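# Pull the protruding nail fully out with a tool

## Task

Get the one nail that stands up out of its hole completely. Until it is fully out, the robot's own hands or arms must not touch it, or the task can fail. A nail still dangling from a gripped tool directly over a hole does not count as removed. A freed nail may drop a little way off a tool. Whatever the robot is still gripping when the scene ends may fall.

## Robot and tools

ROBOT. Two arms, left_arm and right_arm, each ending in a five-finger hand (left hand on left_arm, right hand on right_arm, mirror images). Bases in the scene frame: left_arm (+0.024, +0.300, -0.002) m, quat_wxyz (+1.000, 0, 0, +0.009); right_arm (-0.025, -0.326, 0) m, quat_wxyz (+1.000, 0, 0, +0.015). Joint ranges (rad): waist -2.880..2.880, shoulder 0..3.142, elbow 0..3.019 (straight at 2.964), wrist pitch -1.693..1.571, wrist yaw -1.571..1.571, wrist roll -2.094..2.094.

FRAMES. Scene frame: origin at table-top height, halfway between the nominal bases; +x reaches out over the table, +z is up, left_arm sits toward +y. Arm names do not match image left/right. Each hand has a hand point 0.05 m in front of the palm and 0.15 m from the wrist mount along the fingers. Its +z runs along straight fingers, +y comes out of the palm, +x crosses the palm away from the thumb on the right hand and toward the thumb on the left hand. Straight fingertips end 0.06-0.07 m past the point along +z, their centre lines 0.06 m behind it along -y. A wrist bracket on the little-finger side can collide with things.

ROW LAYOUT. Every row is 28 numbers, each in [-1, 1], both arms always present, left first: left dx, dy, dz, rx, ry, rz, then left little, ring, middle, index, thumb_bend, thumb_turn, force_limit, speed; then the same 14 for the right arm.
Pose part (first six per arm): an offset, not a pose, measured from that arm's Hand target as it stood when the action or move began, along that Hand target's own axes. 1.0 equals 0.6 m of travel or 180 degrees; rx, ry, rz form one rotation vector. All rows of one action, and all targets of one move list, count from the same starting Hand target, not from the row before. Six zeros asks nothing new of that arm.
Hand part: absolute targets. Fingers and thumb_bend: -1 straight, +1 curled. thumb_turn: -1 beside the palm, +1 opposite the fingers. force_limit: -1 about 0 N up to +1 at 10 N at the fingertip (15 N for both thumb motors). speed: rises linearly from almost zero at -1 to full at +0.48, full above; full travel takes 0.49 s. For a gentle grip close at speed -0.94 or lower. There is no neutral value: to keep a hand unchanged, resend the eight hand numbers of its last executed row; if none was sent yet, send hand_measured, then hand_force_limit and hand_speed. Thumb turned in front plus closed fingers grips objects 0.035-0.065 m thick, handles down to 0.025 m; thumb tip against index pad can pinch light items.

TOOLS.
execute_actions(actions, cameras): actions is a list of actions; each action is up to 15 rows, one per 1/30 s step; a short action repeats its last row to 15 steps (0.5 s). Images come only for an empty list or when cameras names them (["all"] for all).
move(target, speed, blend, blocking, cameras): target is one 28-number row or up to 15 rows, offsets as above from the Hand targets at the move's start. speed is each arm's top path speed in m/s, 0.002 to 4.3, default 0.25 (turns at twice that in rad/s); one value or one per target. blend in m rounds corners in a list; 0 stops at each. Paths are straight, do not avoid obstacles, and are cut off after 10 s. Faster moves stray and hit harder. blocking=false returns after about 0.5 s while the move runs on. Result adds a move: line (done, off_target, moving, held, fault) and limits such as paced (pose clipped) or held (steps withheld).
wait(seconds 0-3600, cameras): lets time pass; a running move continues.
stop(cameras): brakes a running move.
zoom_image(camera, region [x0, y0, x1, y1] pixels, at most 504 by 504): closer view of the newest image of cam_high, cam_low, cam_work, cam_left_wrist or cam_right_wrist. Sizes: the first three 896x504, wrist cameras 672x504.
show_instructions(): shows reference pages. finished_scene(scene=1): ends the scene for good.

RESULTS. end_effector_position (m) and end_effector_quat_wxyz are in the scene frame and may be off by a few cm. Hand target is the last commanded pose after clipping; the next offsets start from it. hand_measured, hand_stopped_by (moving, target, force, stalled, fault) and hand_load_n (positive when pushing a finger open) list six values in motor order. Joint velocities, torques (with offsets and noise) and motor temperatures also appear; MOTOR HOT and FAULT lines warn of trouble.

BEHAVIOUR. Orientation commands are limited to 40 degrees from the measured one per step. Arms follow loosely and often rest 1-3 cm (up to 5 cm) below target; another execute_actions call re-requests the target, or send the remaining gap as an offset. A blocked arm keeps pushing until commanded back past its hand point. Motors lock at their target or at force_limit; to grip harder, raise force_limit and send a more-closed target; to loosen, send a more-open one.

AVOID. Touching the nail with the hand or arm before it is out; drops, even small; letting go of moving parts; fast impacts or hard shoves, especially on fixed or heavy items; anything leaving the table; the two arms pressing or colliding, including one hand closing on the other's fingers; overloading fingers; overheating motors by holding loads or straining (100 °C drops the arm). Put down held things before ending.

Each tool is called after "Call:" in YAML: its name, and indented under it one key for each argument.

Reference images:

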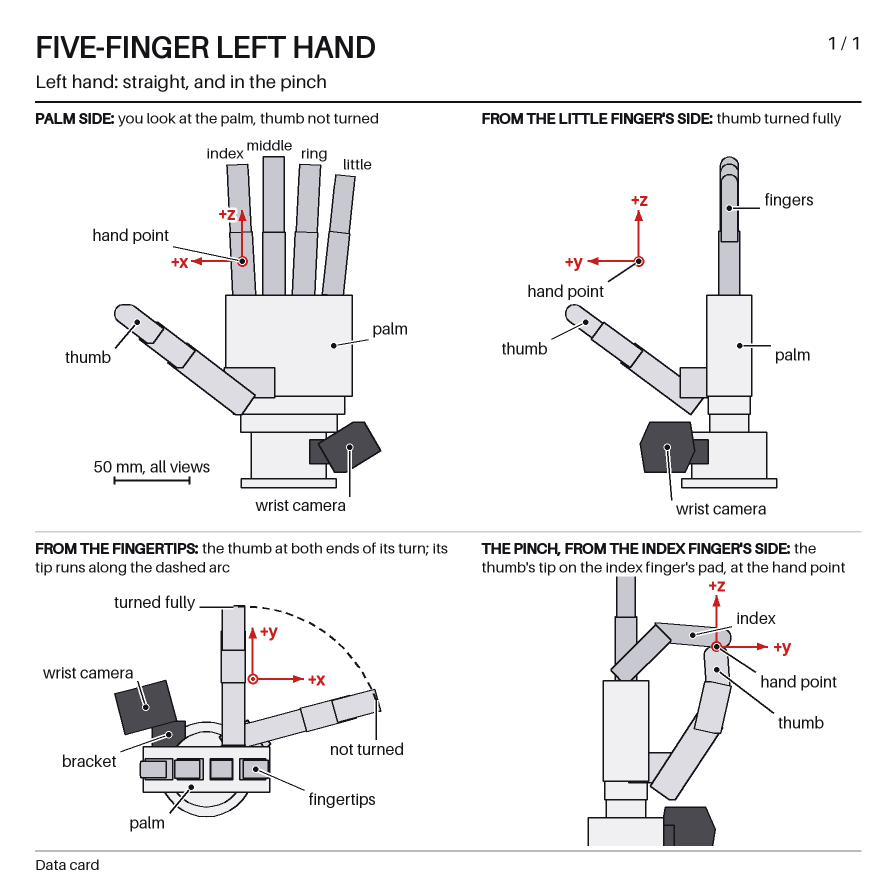

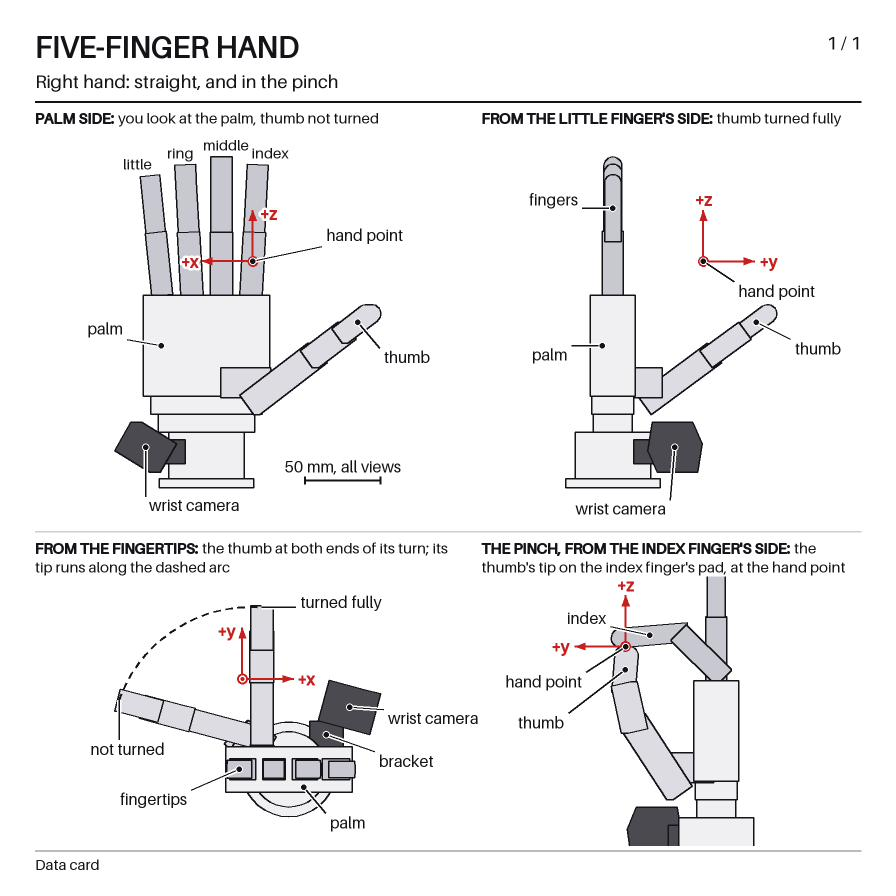

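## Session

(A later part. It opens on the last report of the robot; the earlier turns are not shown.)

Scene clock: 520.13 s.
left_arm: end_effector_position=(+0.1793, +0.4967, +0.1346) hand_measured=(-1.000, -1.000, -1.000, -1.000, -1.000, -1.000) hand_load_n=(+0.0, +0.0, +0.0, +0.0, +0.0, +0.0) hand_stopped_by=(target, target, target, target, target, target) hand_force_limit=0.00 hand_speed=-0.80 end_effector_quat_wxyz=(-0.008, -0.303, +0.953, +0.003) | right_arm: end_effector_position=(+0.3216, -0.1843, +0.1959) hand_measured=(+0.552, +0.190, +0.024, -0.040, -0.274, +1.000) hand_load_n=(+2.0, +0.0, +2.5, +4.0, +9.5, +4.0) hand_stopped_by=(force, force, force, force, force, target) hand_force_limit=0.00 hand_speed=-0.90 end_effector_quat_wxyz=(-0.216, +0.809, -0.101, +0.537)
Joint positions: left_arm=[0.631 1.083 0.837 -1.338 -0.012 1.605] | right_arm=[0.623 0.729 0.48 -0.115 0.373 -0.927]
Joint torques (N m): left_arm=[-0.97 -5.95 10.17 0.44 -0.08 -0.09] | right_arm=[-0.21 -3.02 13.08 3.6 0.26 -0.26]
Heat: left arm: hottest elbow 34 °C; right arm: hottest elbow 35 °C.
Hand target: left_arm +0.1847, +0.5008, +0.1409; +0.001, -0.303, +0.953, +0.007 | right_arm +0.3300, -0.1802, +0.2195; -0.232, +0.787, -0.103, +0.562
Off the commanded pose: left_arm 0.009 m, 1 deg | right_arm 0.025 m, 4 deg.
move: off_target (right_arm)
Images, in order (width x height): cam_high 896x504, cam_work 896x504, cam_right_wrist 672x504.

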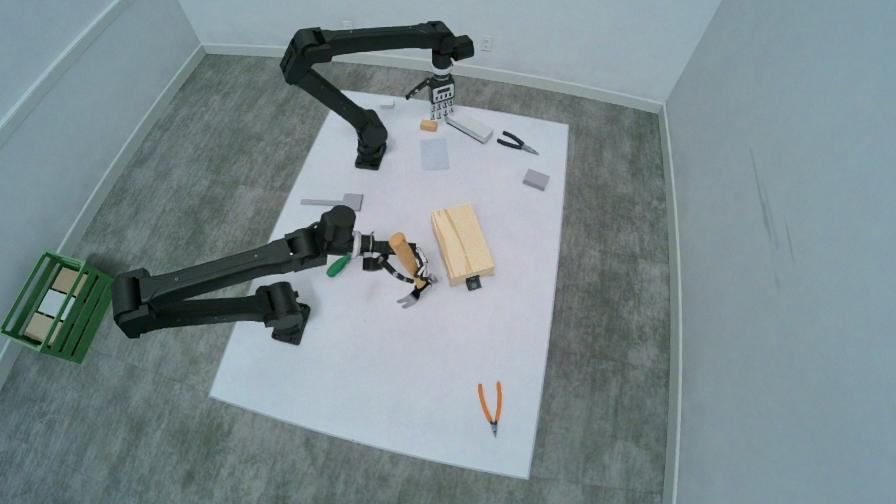

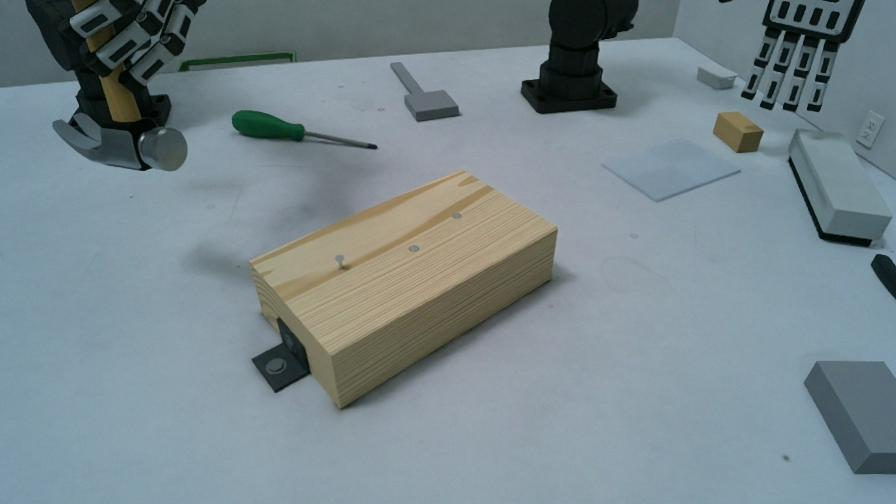

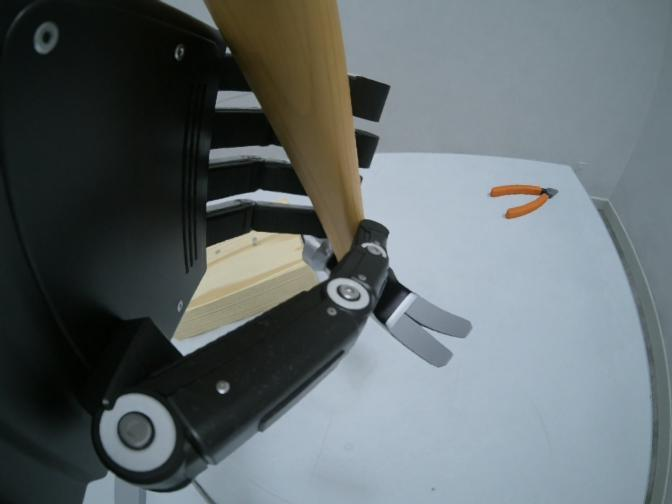

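Call:
move:
  target: [0,0,0,0,0,0,-1,-1,-1,-1,-1,-1,0,-0.8,-0.0137,-0.1458,0.0027,0,0,0,0.95,0.95,0.8,0.8,0.3,1,0,-0.9]
  speed: 0.15
  cameras: ["cam_high","cam_right_wrist","cam_work"]

Call:
zoom_image:
  camera: "cam_work"
  region: [0, 0, 400, 300]

Call:
zoom_image:
  camera: "cam_high"
  region: [320, 190, 470, 310]

Scene clock: 623.63 s.
left_arm: end_effector_position=(+0.1793, +0.4967, +0.1346) hand_measured=(-1.000, -1.000, -1.000, -1.000, -1.000, -1.000) hand_load_n=(+0.0, +0.0, +0.0, +0.0, +0.0, +0.0) hand_stopped_by=(target, target, target, target, target, target) hand_force_limit=0.00 hand_speed=-0.80 end_effector_quat_wxyz=(-0.008, -0.303, +0.953, +0.003) | right_arm: end_effector_position=(+0.3035, -0.1175, +0.2025) hand_measured=(+0.552, +0.190, +0.024, -0.040, -0.274, +1.000) hand_load_n=(+2.0, +0.0, +2.5, +3.5, +9.0, +5.0) hand_stopped_by=(force, force, force, force, force, target) hand_force_limit=0.00 hand_speed=-0.90 end_effector_quat_wxyz=(-0.203, +0.813, -0.091, +0.538)
Joint positions: left_arm=[0.631 1.083 0.837 -1.338 -0.012 1.605] | right_arm=[0.881 0.867 0.568 -0.13 0.617 -0.839]
Joint torques (N m): left_arm=[-0.91 -5.42 10.17 0.59 -0.08 -0.1] | right_arm=[-0.09 -4.13 19.41 1.91 0.48 -0.25]
Motor temperatures (°C): left_arm=[26 25 34 24 23 25] | right_arm=[19 25 36 26 22 23]
Heat: left arm: hottest elbow 34 °C; right arm: hottest elbow 36 °C.
Hand target: left_arm +0.1847, +0.5008, +0.1409; +0.001, -0.303, +0.953, +0.007 | right_arm +0.3200, -0.1001, +0.2543; -0.232, +0.787, -0.103, +0.562
Off the commanded pose: left_arm 0.009 m, 1 deg | right_arm 0.057 m, 5 deg.
move: off_target (right_arm)
Images, in order (width x height): cam_high 896x504, cam_work 896x504, cam_right_wrist 672x504.

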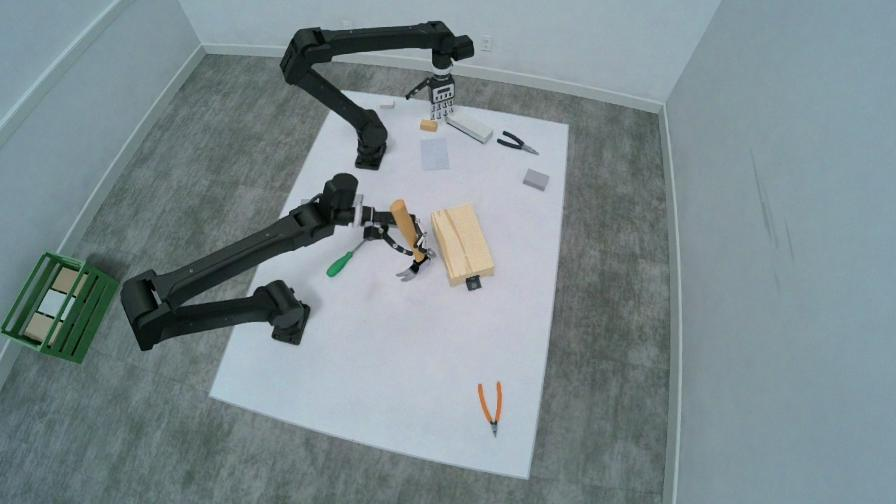

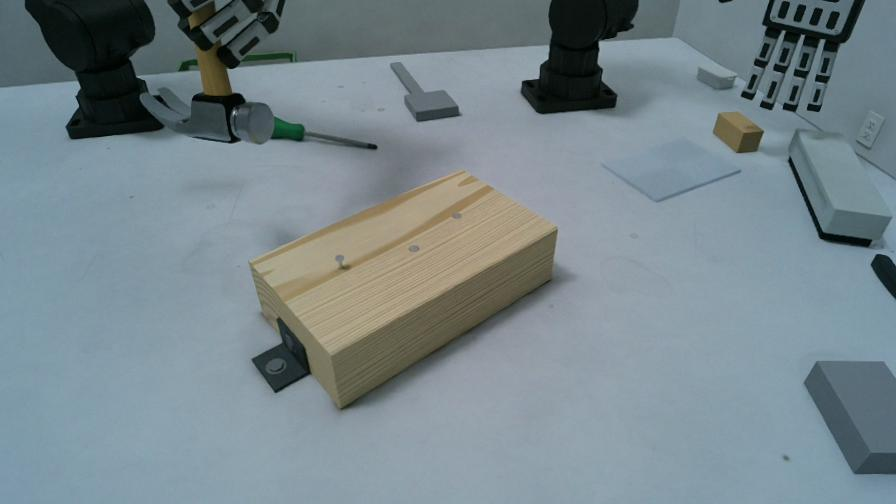

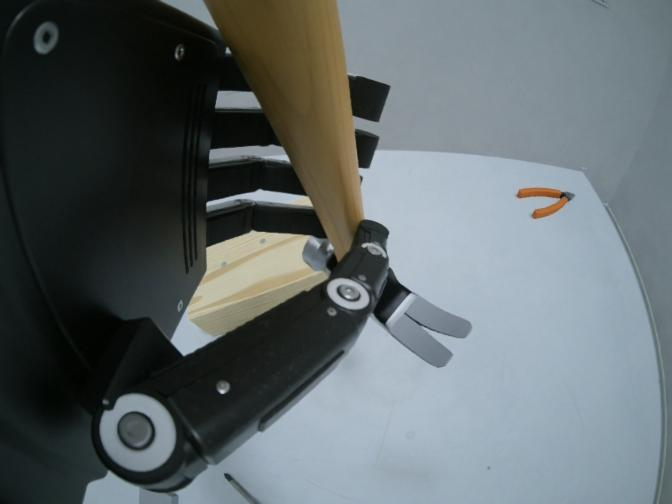

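Scaled by 1.260 from the camera's image (finer frame: 1280x720).

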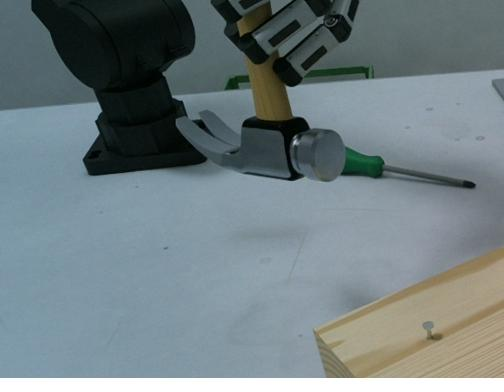

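Scaled by 3.360 from the camera's image (finer frame: 1280x720).

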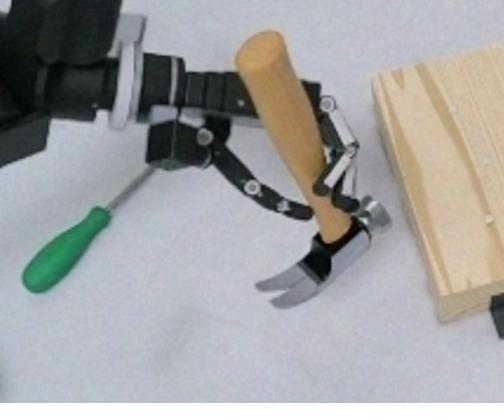

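Call:
move:
  target: [0,0,0,0,0,0,-1,-1,-1,-1,-1,-1,0,-0.8,-0.0808,0.1775,-0.0193,0.1163,-0.0671,-0.036,0.95,0.95,0.8,0.8,0.3,1,0,-0.9]
  speed: 0.15
  cameras: ["cam_high","cam_right_wrist","cam_work"]

Call:
zoom_image:
  camera: "cam_work"
  region: [0, 40, 400, 340]

Call:
zoom_image:
  camera: "cam_high"
  region: [320, 230, 470, 350]

Scene clock: 752.70 s.
left_arm: end_effector_position=(+0.1793, +0.4967, +0.1346) hand_measured=(-1.000, -1.000, -1.000, -1.000, -1.000, -1.000) hand_load_n=(+0.0, +0.0, +0.0, +0.0, +0.0, +0.0) hand_stopped_by=(target, target, target, target, target, target) hand_force_limit=0.00 hand_speed=-0.80 end_effector_quat_wxyz=(-0.008, -0.303, +0.953, +0.003) | right_arm: end_effector_position=(+0.2883, -0.1775, +0.1319) hand_measured=(+0.552, +0.190, +0.024, -0.040, -0.274, +1.000) hand_load_n=(+2.0, +0.0, +2.5, +3.0, +9.5, +4.5) hand_stopped_by=(force, force, force, force, force, target) hand_force_limit=0.00 hand_speed=-0.90 end_effector_quat_wxyz=(-0.344, +0.821, +0.047, +0.452)
Joint positions: left_arm=[0.631 1.083 0.837 -1.338 -0.012 1.605] | right_arm=[0.354 0.62 0.294 -0.054 -0.301 -1.095]
Joint torques (N m): left_arm=[-0.97 -5.71 10.19 0.51 -0.07 -0.1] | right_arm=[-2.02 -3.25 13.14 3.58 -0.25 -0.43]
Motor temperatures (°C): left_arm=[26 25 34 24 23 25] | right_arm=[19 25 42 25 22 23]
Heat: left arm: hottest elbow 34 °C; right arm: hottest elbow 42 °C.
Hand target: left_arm +0.1847, +0.5008, +0.1409; +0.001, -0.303, +0.953, +0.007 | right_arm +0.3030, -0.1752, +0.1655; -0.349, +0.791, +0.070, +0.499
Off the commanded pose: left_arm 0.009 m, 1 deg | right_arm 0.037 m, 7 deg.
move: off_target (right_arm)
Images, in order (width x height): cam_high 896x504, cam_work 896x504, cam_right_wrist 672x504.

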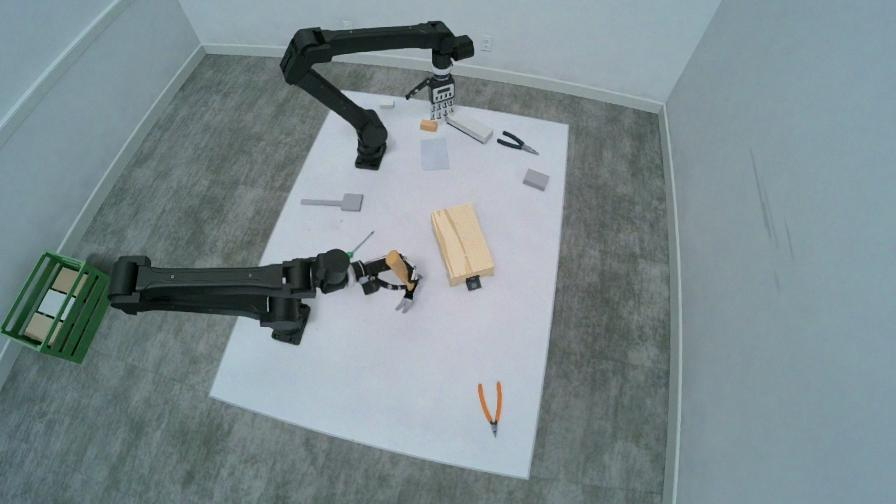

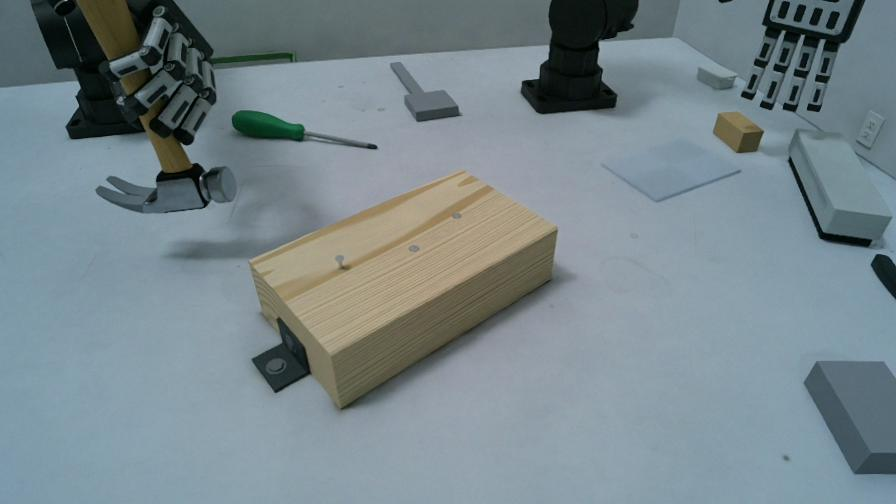

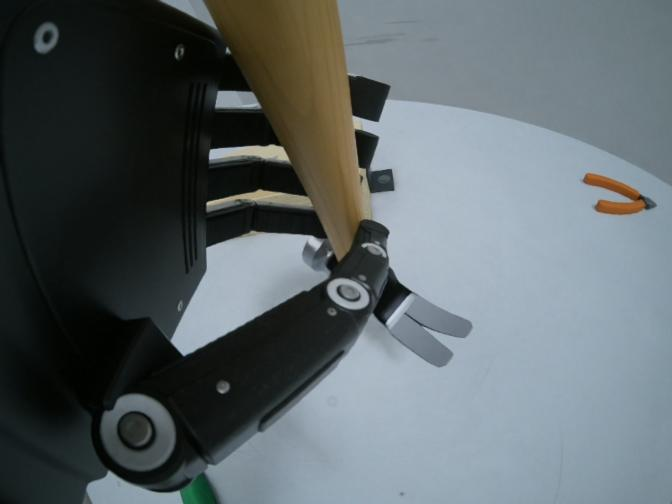

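Scaled by 1.260 from the camera's image (finer frame: 1280x720).

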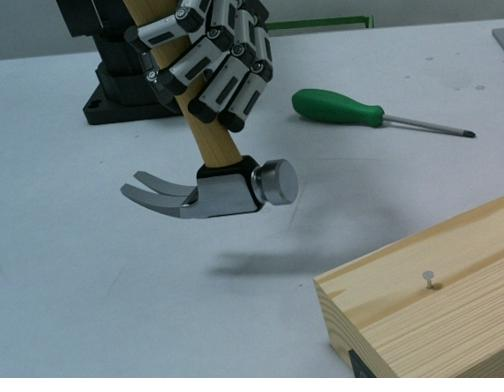

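Scaled by 3.360 from the camera's image (finer frame: 1280x720).

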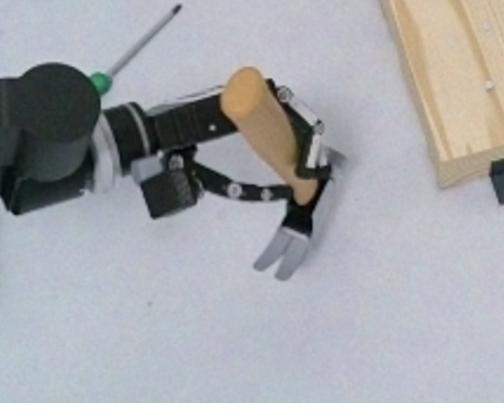

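Call:
move:
  target: [0,0,0,0,0,0,-1,-1,-1,-1,-1,-1,0,-0.8,-0.03,0.02,0.01,-0.034,-0.0418,-0.0327,0.95,0.95,0.8,0.8,0.3,1,0,-0.9]
  speed: 0.15
  cameras: ["cam_high","cam_work"]

Call:
zoom_image:
  camera: "cam_work"
  region: [0, 40, 400, 340]

Call:
zoom_image:
  camera: "cam_high"
  region: [320, 230, 470, 350]

Scene clock: 771.97 s.
left_arm: end_effector_position=(+0.1793, +0.4967, +0.1346) hand_measured=(-1.000, -1.000, -1.000, -1.000, -1.000, -1.000) hand_load_n=(+0.0, -0.5, +0.0, +0.0, +0.0, +0.0) hand_stopped_by=(target, target, target, target, target, target) hand_force_limit=0.00 hand_speed=-0.80 end_effector_quat_wxyz=(-0.008, -0.303, +0.953, +0.003) | right_arm: end_effector_position=(+0.2804, -0.1877, +0.0979) hand_measured=(+0.552, +0.190, +0.024, -0.040, -0.274, +1.000) hand_load_n=(+2.0, +0.0, +3.0, +4.0, +9.0, +4.5) hand_stopped_by=(force, force, force, force, force, target) hand_force_limit=0.00 hand_speed=-0.90 end_effector_quat_wxyz=(-0.270, +0.859, +0.082, +0.426)
Joint positions: left_arm=[0.631 1.083 0.837 -1.338 -0.012 1.605] | right_arm=[0.424 0.678 0.294 -0.138 -0.18 -1.203]
Joint torques (N m): left_arm=[-1.08 -5.66 10.19 0.51 -0.08 -0.08] | right_arm=[0.09 -1.55 17.57 1.78 -0.02 -0.45]
Heat: left arm: hottest elbow 34 °C; right arm: hottest elbow 41 °C.
Hand target: left_arm +0.1847, +0.5008, +0.1409; +0.001, -0.303, +0.953, +0.007 | right_arm +0.3040, -0.1761, +0.1432; -0.275, +0.834, +0.106, +0.466
Off the commanded pose: left_arm 0.009 m, 1 deg | right_arm 0.052 m, 6 deg.
move: off_target (right_arm)

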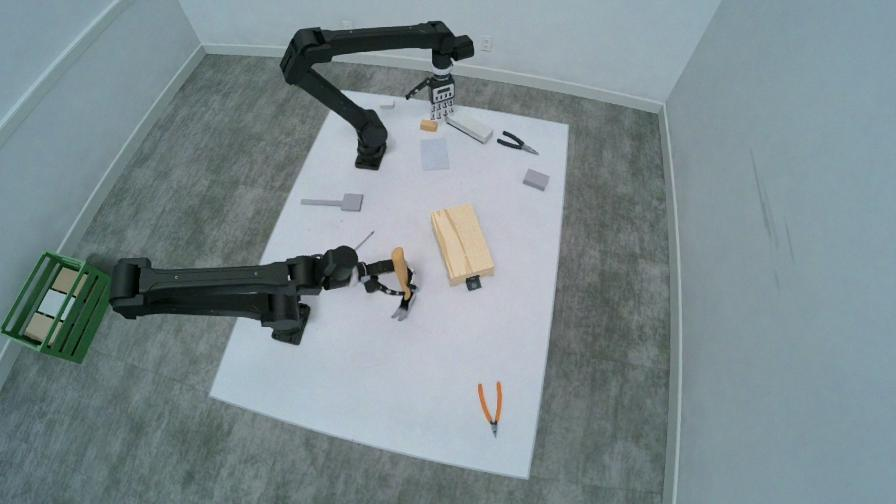

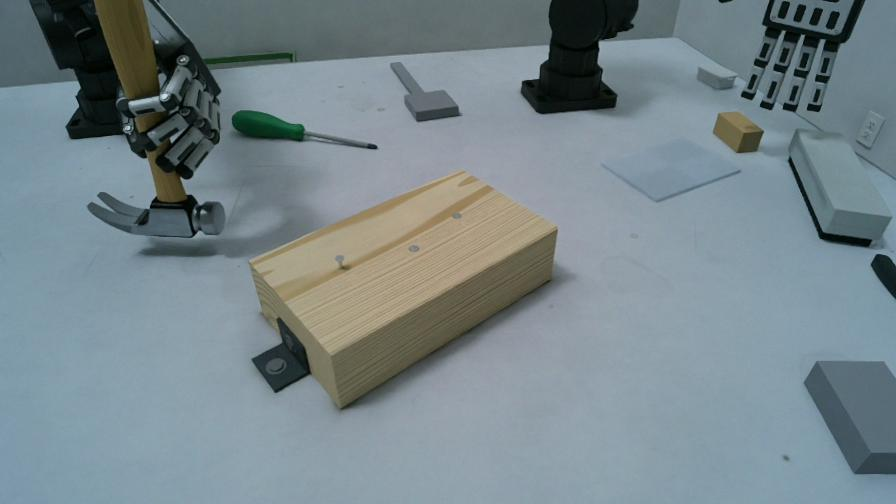

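Scaled by 1.260 from the camera's image (finer frame: 1280x720).

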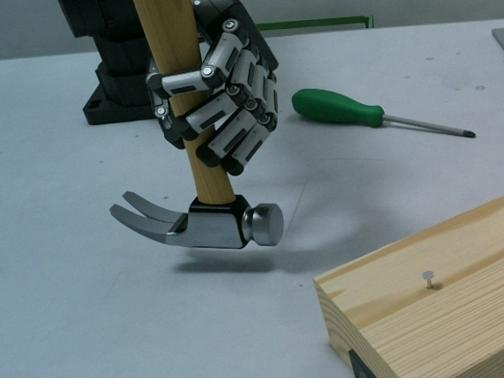

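Scaled by 3.360 from the camera's image (finer frame: 1280x720).

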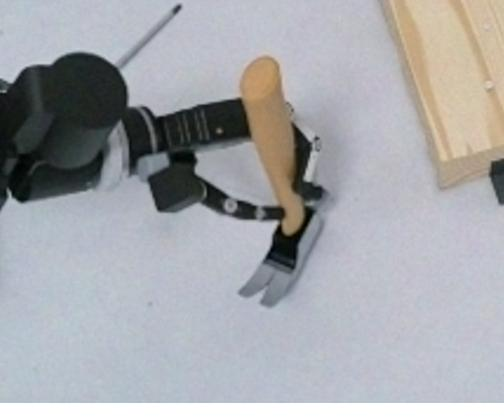

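Call:
move:
  target: [0,0,0,0,0,0,-1,-1,-1,-1,-1,-1,0,-0.8,-0.0209,0.009,0.0103,0,0,0,0.95,0.95,0.8,0.8,0.3,1,0,-0.9]
  speed: 0.05
  cameras: ["cam_work"]

Call:
zoom_image:
  camera: "cam_work"
  region: [40, 140, 280, 290]

Scene clock: 779.30 s.
left_arm: end_effector_position=(+0.1793, +0.4967, +0.1346) hand_measured=(-1.000, -1.000, -1.000, -1.000, -1.000, -1.000) hand_load_n=(+0.0, +0.0, +0.0, +0.0, +0.0, +0.0) hand_stopped_by=(target, target, target, target, target, target) hand_force_limit=0.00 hand_speed=-0.80 end_effector_quat_wxyz=(-0.008, -0.303, +0.953, +0.003) | right_arm: end_effector_position=(+0.2813, -0.1873, +0.0940) hand_measured=(+0.552, +0.190, +0.024, -0.040, -0.274, +1.000) hand_load_n=(+2.0, +0.0, +2.5, +4.0, +9.5, +4.5) hand_stopped_by=(force, force, force, force, force, target) hand_force_limit=0.00 hand_speed=-0.90 end_effector_quat_wxyz=(-0.269, +0.862, +0.082, +0.422)
Joint positions: left_arm=[0.631 1.083 0.837 -1.338 -0.012 1.605] | right_arm=[0.424 0.697 0.294 -0.129 -0.18 -1.204]
Joint torques (N m): left_arm=[-1.03 -5.83 10.19 0.57 -0.05 -0.08] | right_arm=[-0.38 -1.79 14.61 3.58 -0.02 -0.46]
Heat: left arm: hottest elbow 34 °C; right arm: hottest elbow 41 °C.
Hand target: left_arm +0.1847, +0.5008, +0.1409; +0.001, -0.303, +0.953, +0.007 | right_arm +0.3040, -0.1762, +0.1281; -0.275, +0.834, +0.106, +0.466
Off the commanded pose: left_arm 0.009 m, 1 deg | right_arm 0.043 m, 7 deg.
move: off_target (right_arm)

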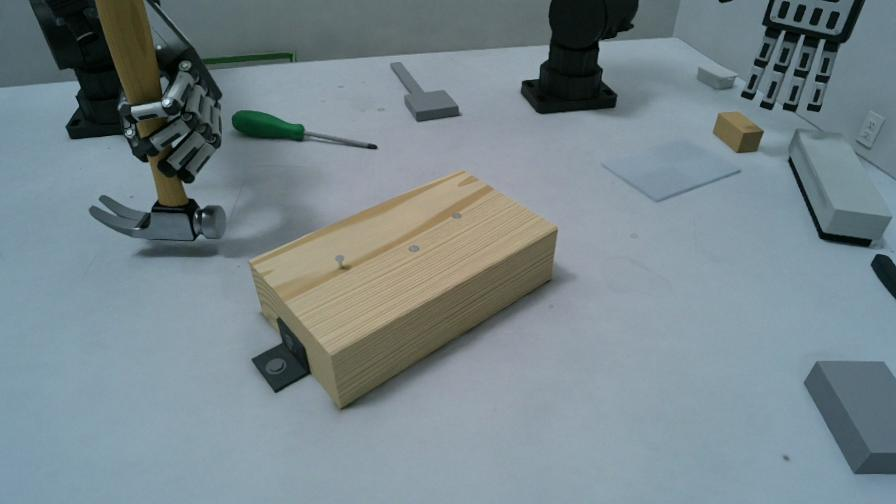

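Scaled by 2.100 from the camera's image (finer frame: 1280x720).

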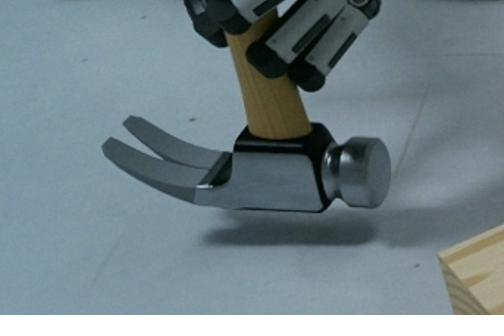

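Call:
move:
  target: [0,0,0,0,0,0,-1,-1,-1,-1,-1,-1,0,-0.8,-0.0209,0.009,0.0103,0,0,0,0.95,0.95,0.8,0.8,0.3,1,0,-0.9]
  speed: 0.05
  cameras: ["cam_work"]

Call:
zoom_image:
  camera: "cam_work"
  region: [40, 140, 280, 290]

Scene clock: 786.40 s.
left_arm: end_effector_position=(+0.1793, +0.4967, +0.1346) hand_measured=(-1.000, -1.000, -1.000, -1.000, -1.000, -1.000) hand_load_n=(+0.0, +0.0, +0.0, -0.5, +0.0, +0.0) hand_stopped_by=(target, target, target, target, target, target) hand_force_limit=0.00 hand_speed=-0.80 end_effector_quat_wxyz=(-0.008, -0.303, +0.953, +0.003) | right_arm: end_effector_position=(+0.2892, -0.1835, +0.0905) hand_measured=(+0.552, +0.190, +0.024, -0.040, -0.274, +1.000) hand_load_n=(+2.0, +0.0, +3.0, +4.0, +9.0, +4.5) hand_stopped_by=(force, force, force, force, force, target) hand_force_limit=0.00 hand_speed=-0.90 end_effector_quat_wxyz=(-0.271, +0.857, +0.083, +0.430)
Joint positions: left_arm=[0.631 1.083 0.837 -1.338 -0.012 1.605] | right_arm=[0.424 0.743 0.287 -0.057 -0.18 -1.205]
Joint torques (N m): left_arm=[-0.73 -5.89 10.15 0.47 -0.08 -0.08] | right_arm=[0.56 -1.9 12.25 3.51 -0.01 -0.44]
Heat: left arm: hottest elbow 34 °C; right arm: hottest elbow 41 °C.
Hand target: left_arm +0.1847, +0.5008, +0.1409; +0.001, -0.303, +0.953, +0.007 | right_arm +0.3039, -0.1762, +0.1130; -0.275, +0.835, +0.106, +0.466
Off the commanded pose: left_arm 0.009 m, 1 deg | right_arm 0.028 m, 6 deg.
move: off_target (right_arm)

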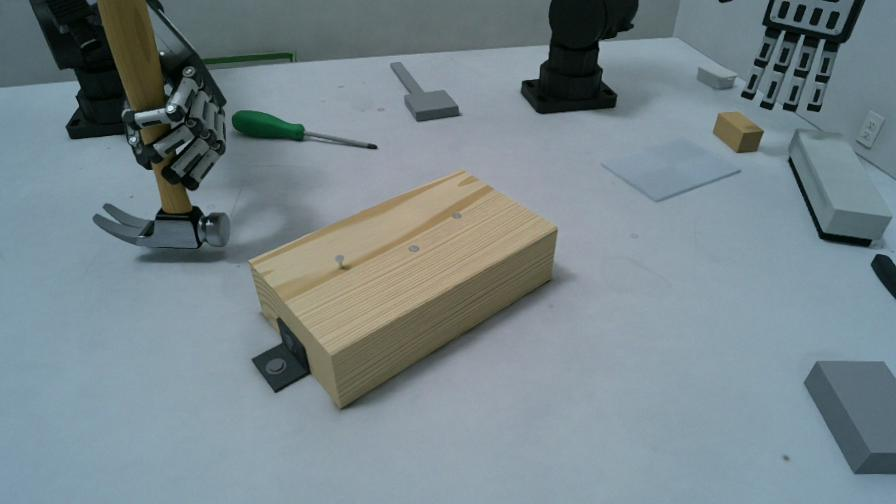

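Scaled by 2.100 from the camera's image (finer frame: 1280x720).

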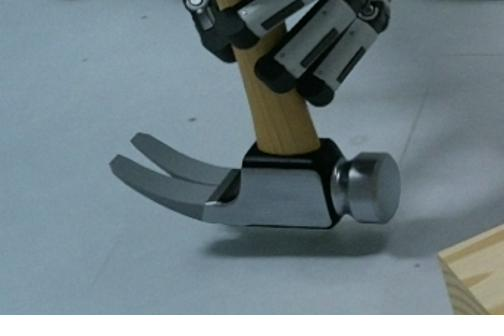

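Call:
move:
  target: [0,0,0,0,0,0,-1,-1,-1,-1,-1,-1,0,-0.8,-0.0209,0.009,0.0103,0,0,0,0.95,0.95,0.8,0.8,0.3,1,0,-0.9]
  speed: 0.05
  cameras: ["cam_work"]

Call:
zoom_image:
  camera: "cam_work"
  region: [40, 140, 280, 290]

Scene clock: 790.20 s.
left_arm: end_effector_position=(+0.1793, +0.4967, +0.1346) hand_measured=(-1.000, -1.000, -1.000, -1.000, -1.000, -1.000) hand_load_n=(+0.0, +0.0, +0.0, +0.0, +0.0, +0.0) hand_stopped_by=(target, target, target, target, target, target) hand_force_limit=0.00 hand_speed=-0.80 end_effector_quat_wxyz=(-0.008, -0.303, +0.953, +0.003) | right_arm: end_effector_position=(+0.2902, -0.1831, +0.0780) hand_measured=(+0.552, +0.190, +0.024, -0.040, -0.274, +1.000) hand_load_n=(+2.0, +0.0, +3.0, +4.5, +9.0, +4.0) hand_stopped_by=(force, force, force, force, force, target) hand_force_limit=0.00 hand_speed=-0.90 end_effector_quat_wxyz=(-0.272, +0.855, +0.084, +0.433)
Joint positions: left_arm=[0.631 1.083 0.837 -1.338 -0.012 1.605] | right_arm=[0.424 0.781 0.258 0.016 -0.18 -1.207]
Joint torques (N m): left_arm=[-0.97 -5.71 10.25 0.62 -0.06 -0.1] | right_arm=[-1.08 -2.49 11.66 3.44 -0.09 -0.4]
Heat: left arm: hottest elbow 34 °C; right arm: hottest elbow 40 °C.
Hand target: left_arm +0.1847, +0.5008, +0.1409; +0.001, -0.303, +0.953, +0.007 | right_arm +0.3039, -0.1762, +0.0982; -0.275, +0.834, +0.106, +0.466
Off the commanded pose: left_arm 0.009 m, 1 deg | right_arm 0.025 m, 5 deg.
move: off_target (right_arm)

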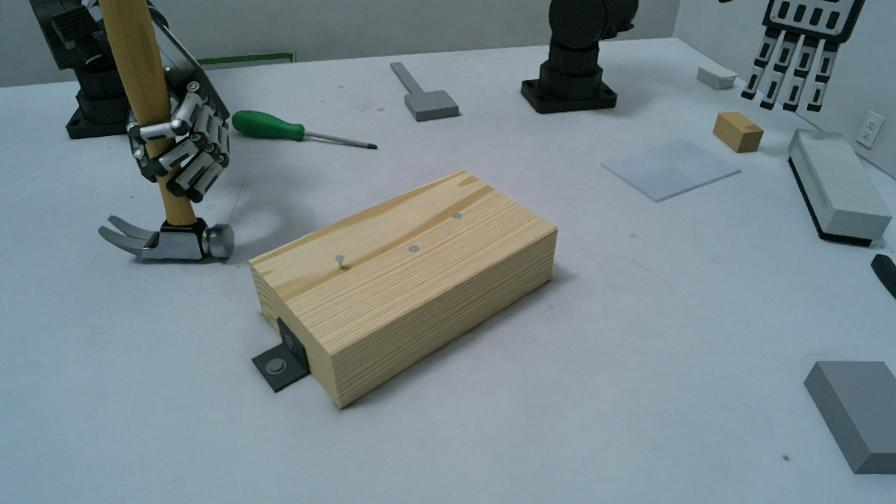

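Scaled by 2.100 from the camera's image (finer frame: 1280x720).

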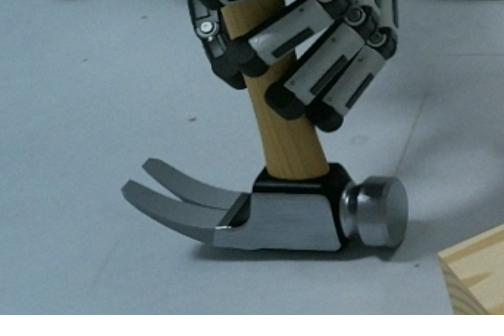

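Call:
move:
  target: [0,0,0,0,0,0,-1,-1,-1,-1,-1,-1,0,-0.8,-0.0112,0.0048,0.0055,0,0,0,0.95,0.95,0.8,0.8,0.3,1,0,-0.9]
  speed: 0.05
  cameras: ["cam_work","cam_high"]

Call:
zoom_image:
  camera: "cam_work"
  region: [40, 140, 280, 290]

Call:
zoom_image:
  camera: "cam_high"
  region: [320, 230, 470, 350]

Scene clock: 795.57 s.
left_arm: end_effector_position=(+0.1793, +0.4967, +0.1346) hand_measured=(-1.000, -1.000, -1.000, -1.000, -1.000, -1.000) hand_load_n=(+0.0, +0.0, +0.0, +0.0, +0.0, +0.0) hand_stopped_by=(target, target, target, target, target, target) hand_force_limit=0.00 hand_speed=-0.80 end_effector_quat_wxyz=(-0.008, -0.303, +0.953, +0.003) | right_arm: end_effector_position=(+0.2940, -0.1813, +0.0761) hand_measured=(+0.552, +0.190, +0.024, -0.040, -0.274, +1.000) hand_load_n=(+2.5, +0.0, +2.5, +4.0, +9.0, +4.0) hand_stopped_by=(force, force, force, force, force, target) hand_force_limit=0.00 hand_speed=-0.90 end_effector_quat_wxyz=(-0.274, +0.851, +0.086, +0.440)
Joint positions: left_arm=[0.631 1.083 0.837 -1.338 -0.012 1.605] | right_arm=[0.424 0.805 0.249 0.067 -0.18 -1.209]
Joint torques (N m): left_arm=[-0.85 -5.77 10.14 0.51 -0.05 -0.09] | right_arm=[0.44 -1.49 10.65 3.36 -0.12 -0.42]
Heat: left arm: hottest elbow 34 °C; right arm: hottest elbow 40 °C.
Hand target: left_arm +0.1847, +0.5008, +0.1409; +0.001, -0.303, +0.953, +0.007 | right_arm +0.3038, -0.1763, +0.0900; -0.275, +0.835, +0.106, +0.466
Off the commanded pose: left_arm 0.009 m, 1 deg | right_arm 0.018 m, 4 deg.
move: off_target (right_arm)
Images, in order (width x height): cam_high 896x504, cam_work 896x504.

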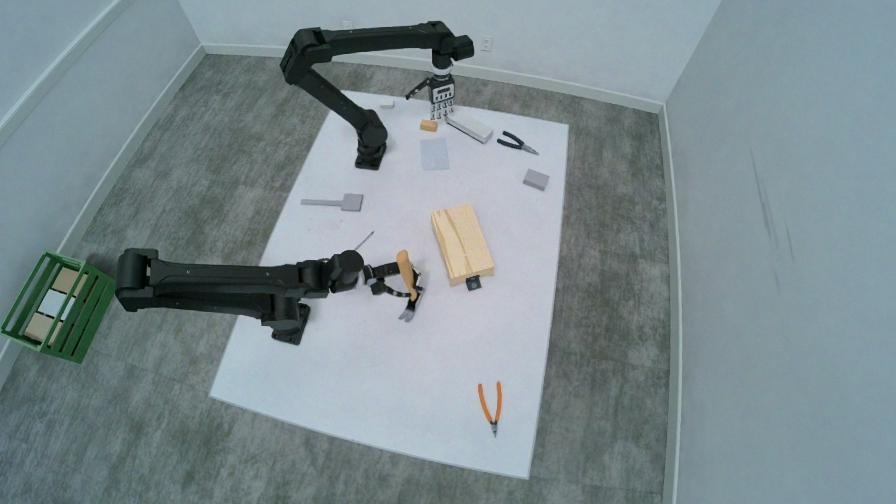

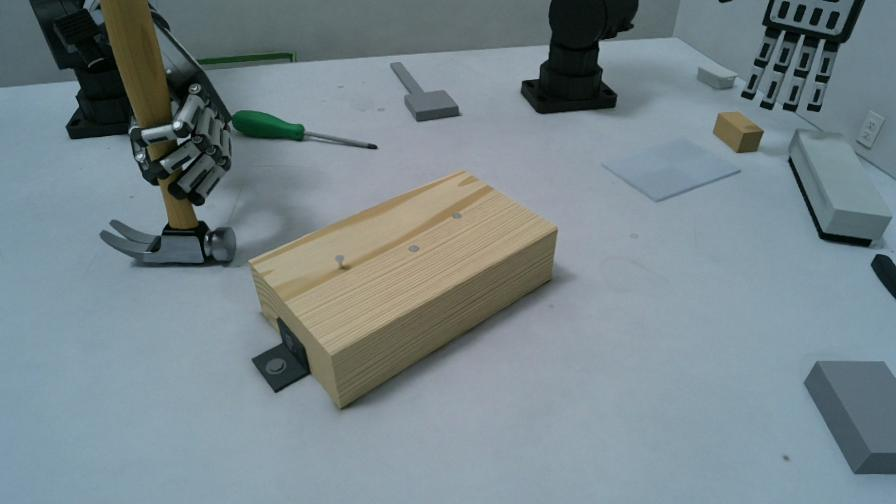

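Scaled by 2.100 from the camera's image (finer frame: 1280x720).

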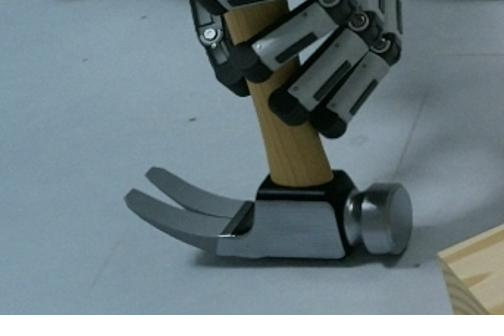

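Scaled by 3.360 from the camera's image (finer frame: 1280x720).

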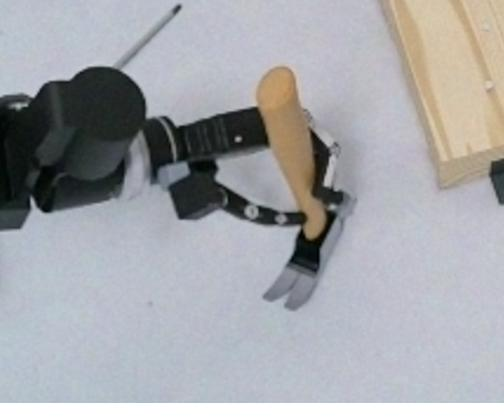

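Call:
move:
  target: [0,0,0,0,0,0,-1,-1,-1,-1,-1,-1,0,-0.8,-0.0112,0.0048,0.0055,0,0,0,0.95,0.95,0.8,0.8,0.3,1,0,-0.9]
  speed: 0.05
  cameras: ["cam_work","cam_high"]

Call:
zoom_image:
  camera: "cam_work"
  region: [40, 140, 280, 290]

Scene clock: 800.20 s.
left_arm: end_effector_position=(+0.1793, +0.4967, +0.1346) hand_measured=(-1.000, -1.000, -1.000, -1.000, -1.000, -1.000) hand_load_n=(+0.0, +0.0, +0.0, +0.0, +0.0, +0.0) hand_stopped_by=(target, target, target, target, target, target) hand_force_limit=0.00 hand_speed=-0.80 end_effector_quat_wxyz=(-0.008, -0.303, +0.953, +0.003) | right_arm: end_effector_position=(+0.2985, -0.1794, +0.0754) hand_measured=(+0.552, +0.190, +0.024, -0.040, -0.274, +1.000) hand_load_n=(+2.5, +0.0, +2.0, +3.5, +9.5, +3.5) hand_stopped_by=(force, force, force, force, force, target) hand_force_limit=0.00 hand_speed=-0.90 end_effector_quat_wxyz=(-0.276, +0.845, +0.088, +0.449)
Joint positions: left_arm=[0.631 1.083 0.837 -1.338 -0.012 1.605] | right_arm=[0.424 0.831 0.241 0.122 -0.18 -1.213]
Joint torques (N m): left_arm=[-1.03 -5.25 10.18 0.61 -0.07 -0.1] | right_arm=[0.15 -2.32 10.1 2.89 -0.17 -0.42]
Heat: left arm: hottest elbow 34 °C; right arm: hottest elbow 40 °C.
Hand target: left_arm +0.1847, +0.5008, +0.1409; +0.001, -0.303, +0.953, +0.007 | right_arm +0.3038, -0.1763, +0.0821; -0.275, +0.834, +0.106, +0.466
Off the commanded pose: left_arm 0.009 m, 1 deg | right_arm 0.009 m, 3 deg.
move: off_target (right_arm)
Images, in order (width x height): cam_high 896x504, cam_work 896x504.

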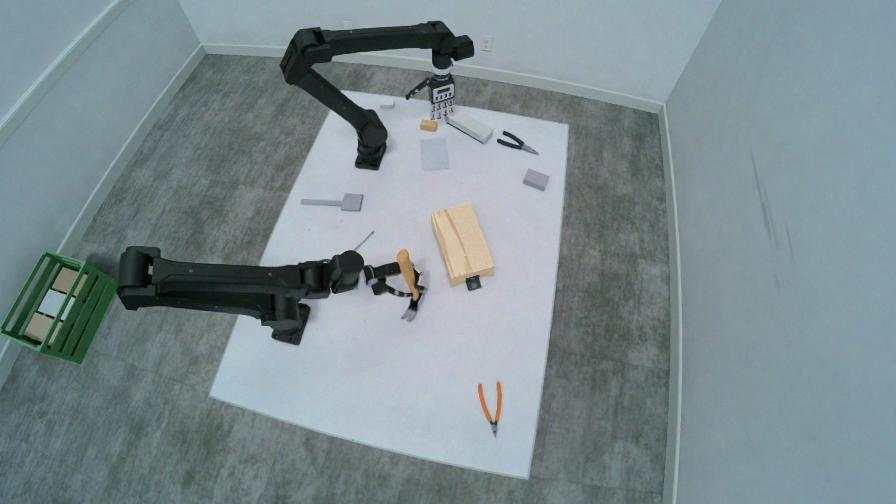

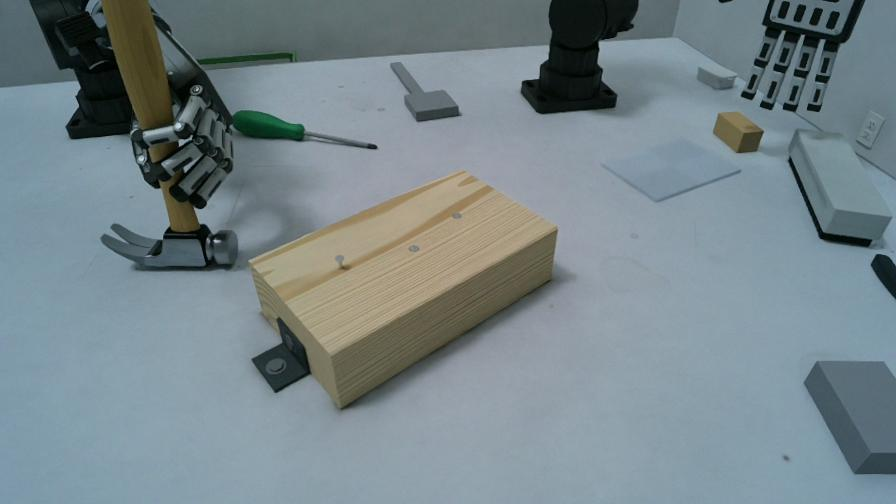

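Scaled by 2.100 from the camera's image (finer frame: 1280x720).

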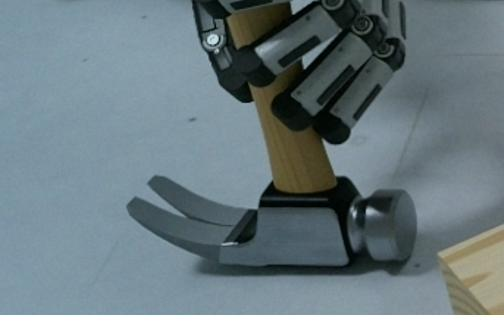

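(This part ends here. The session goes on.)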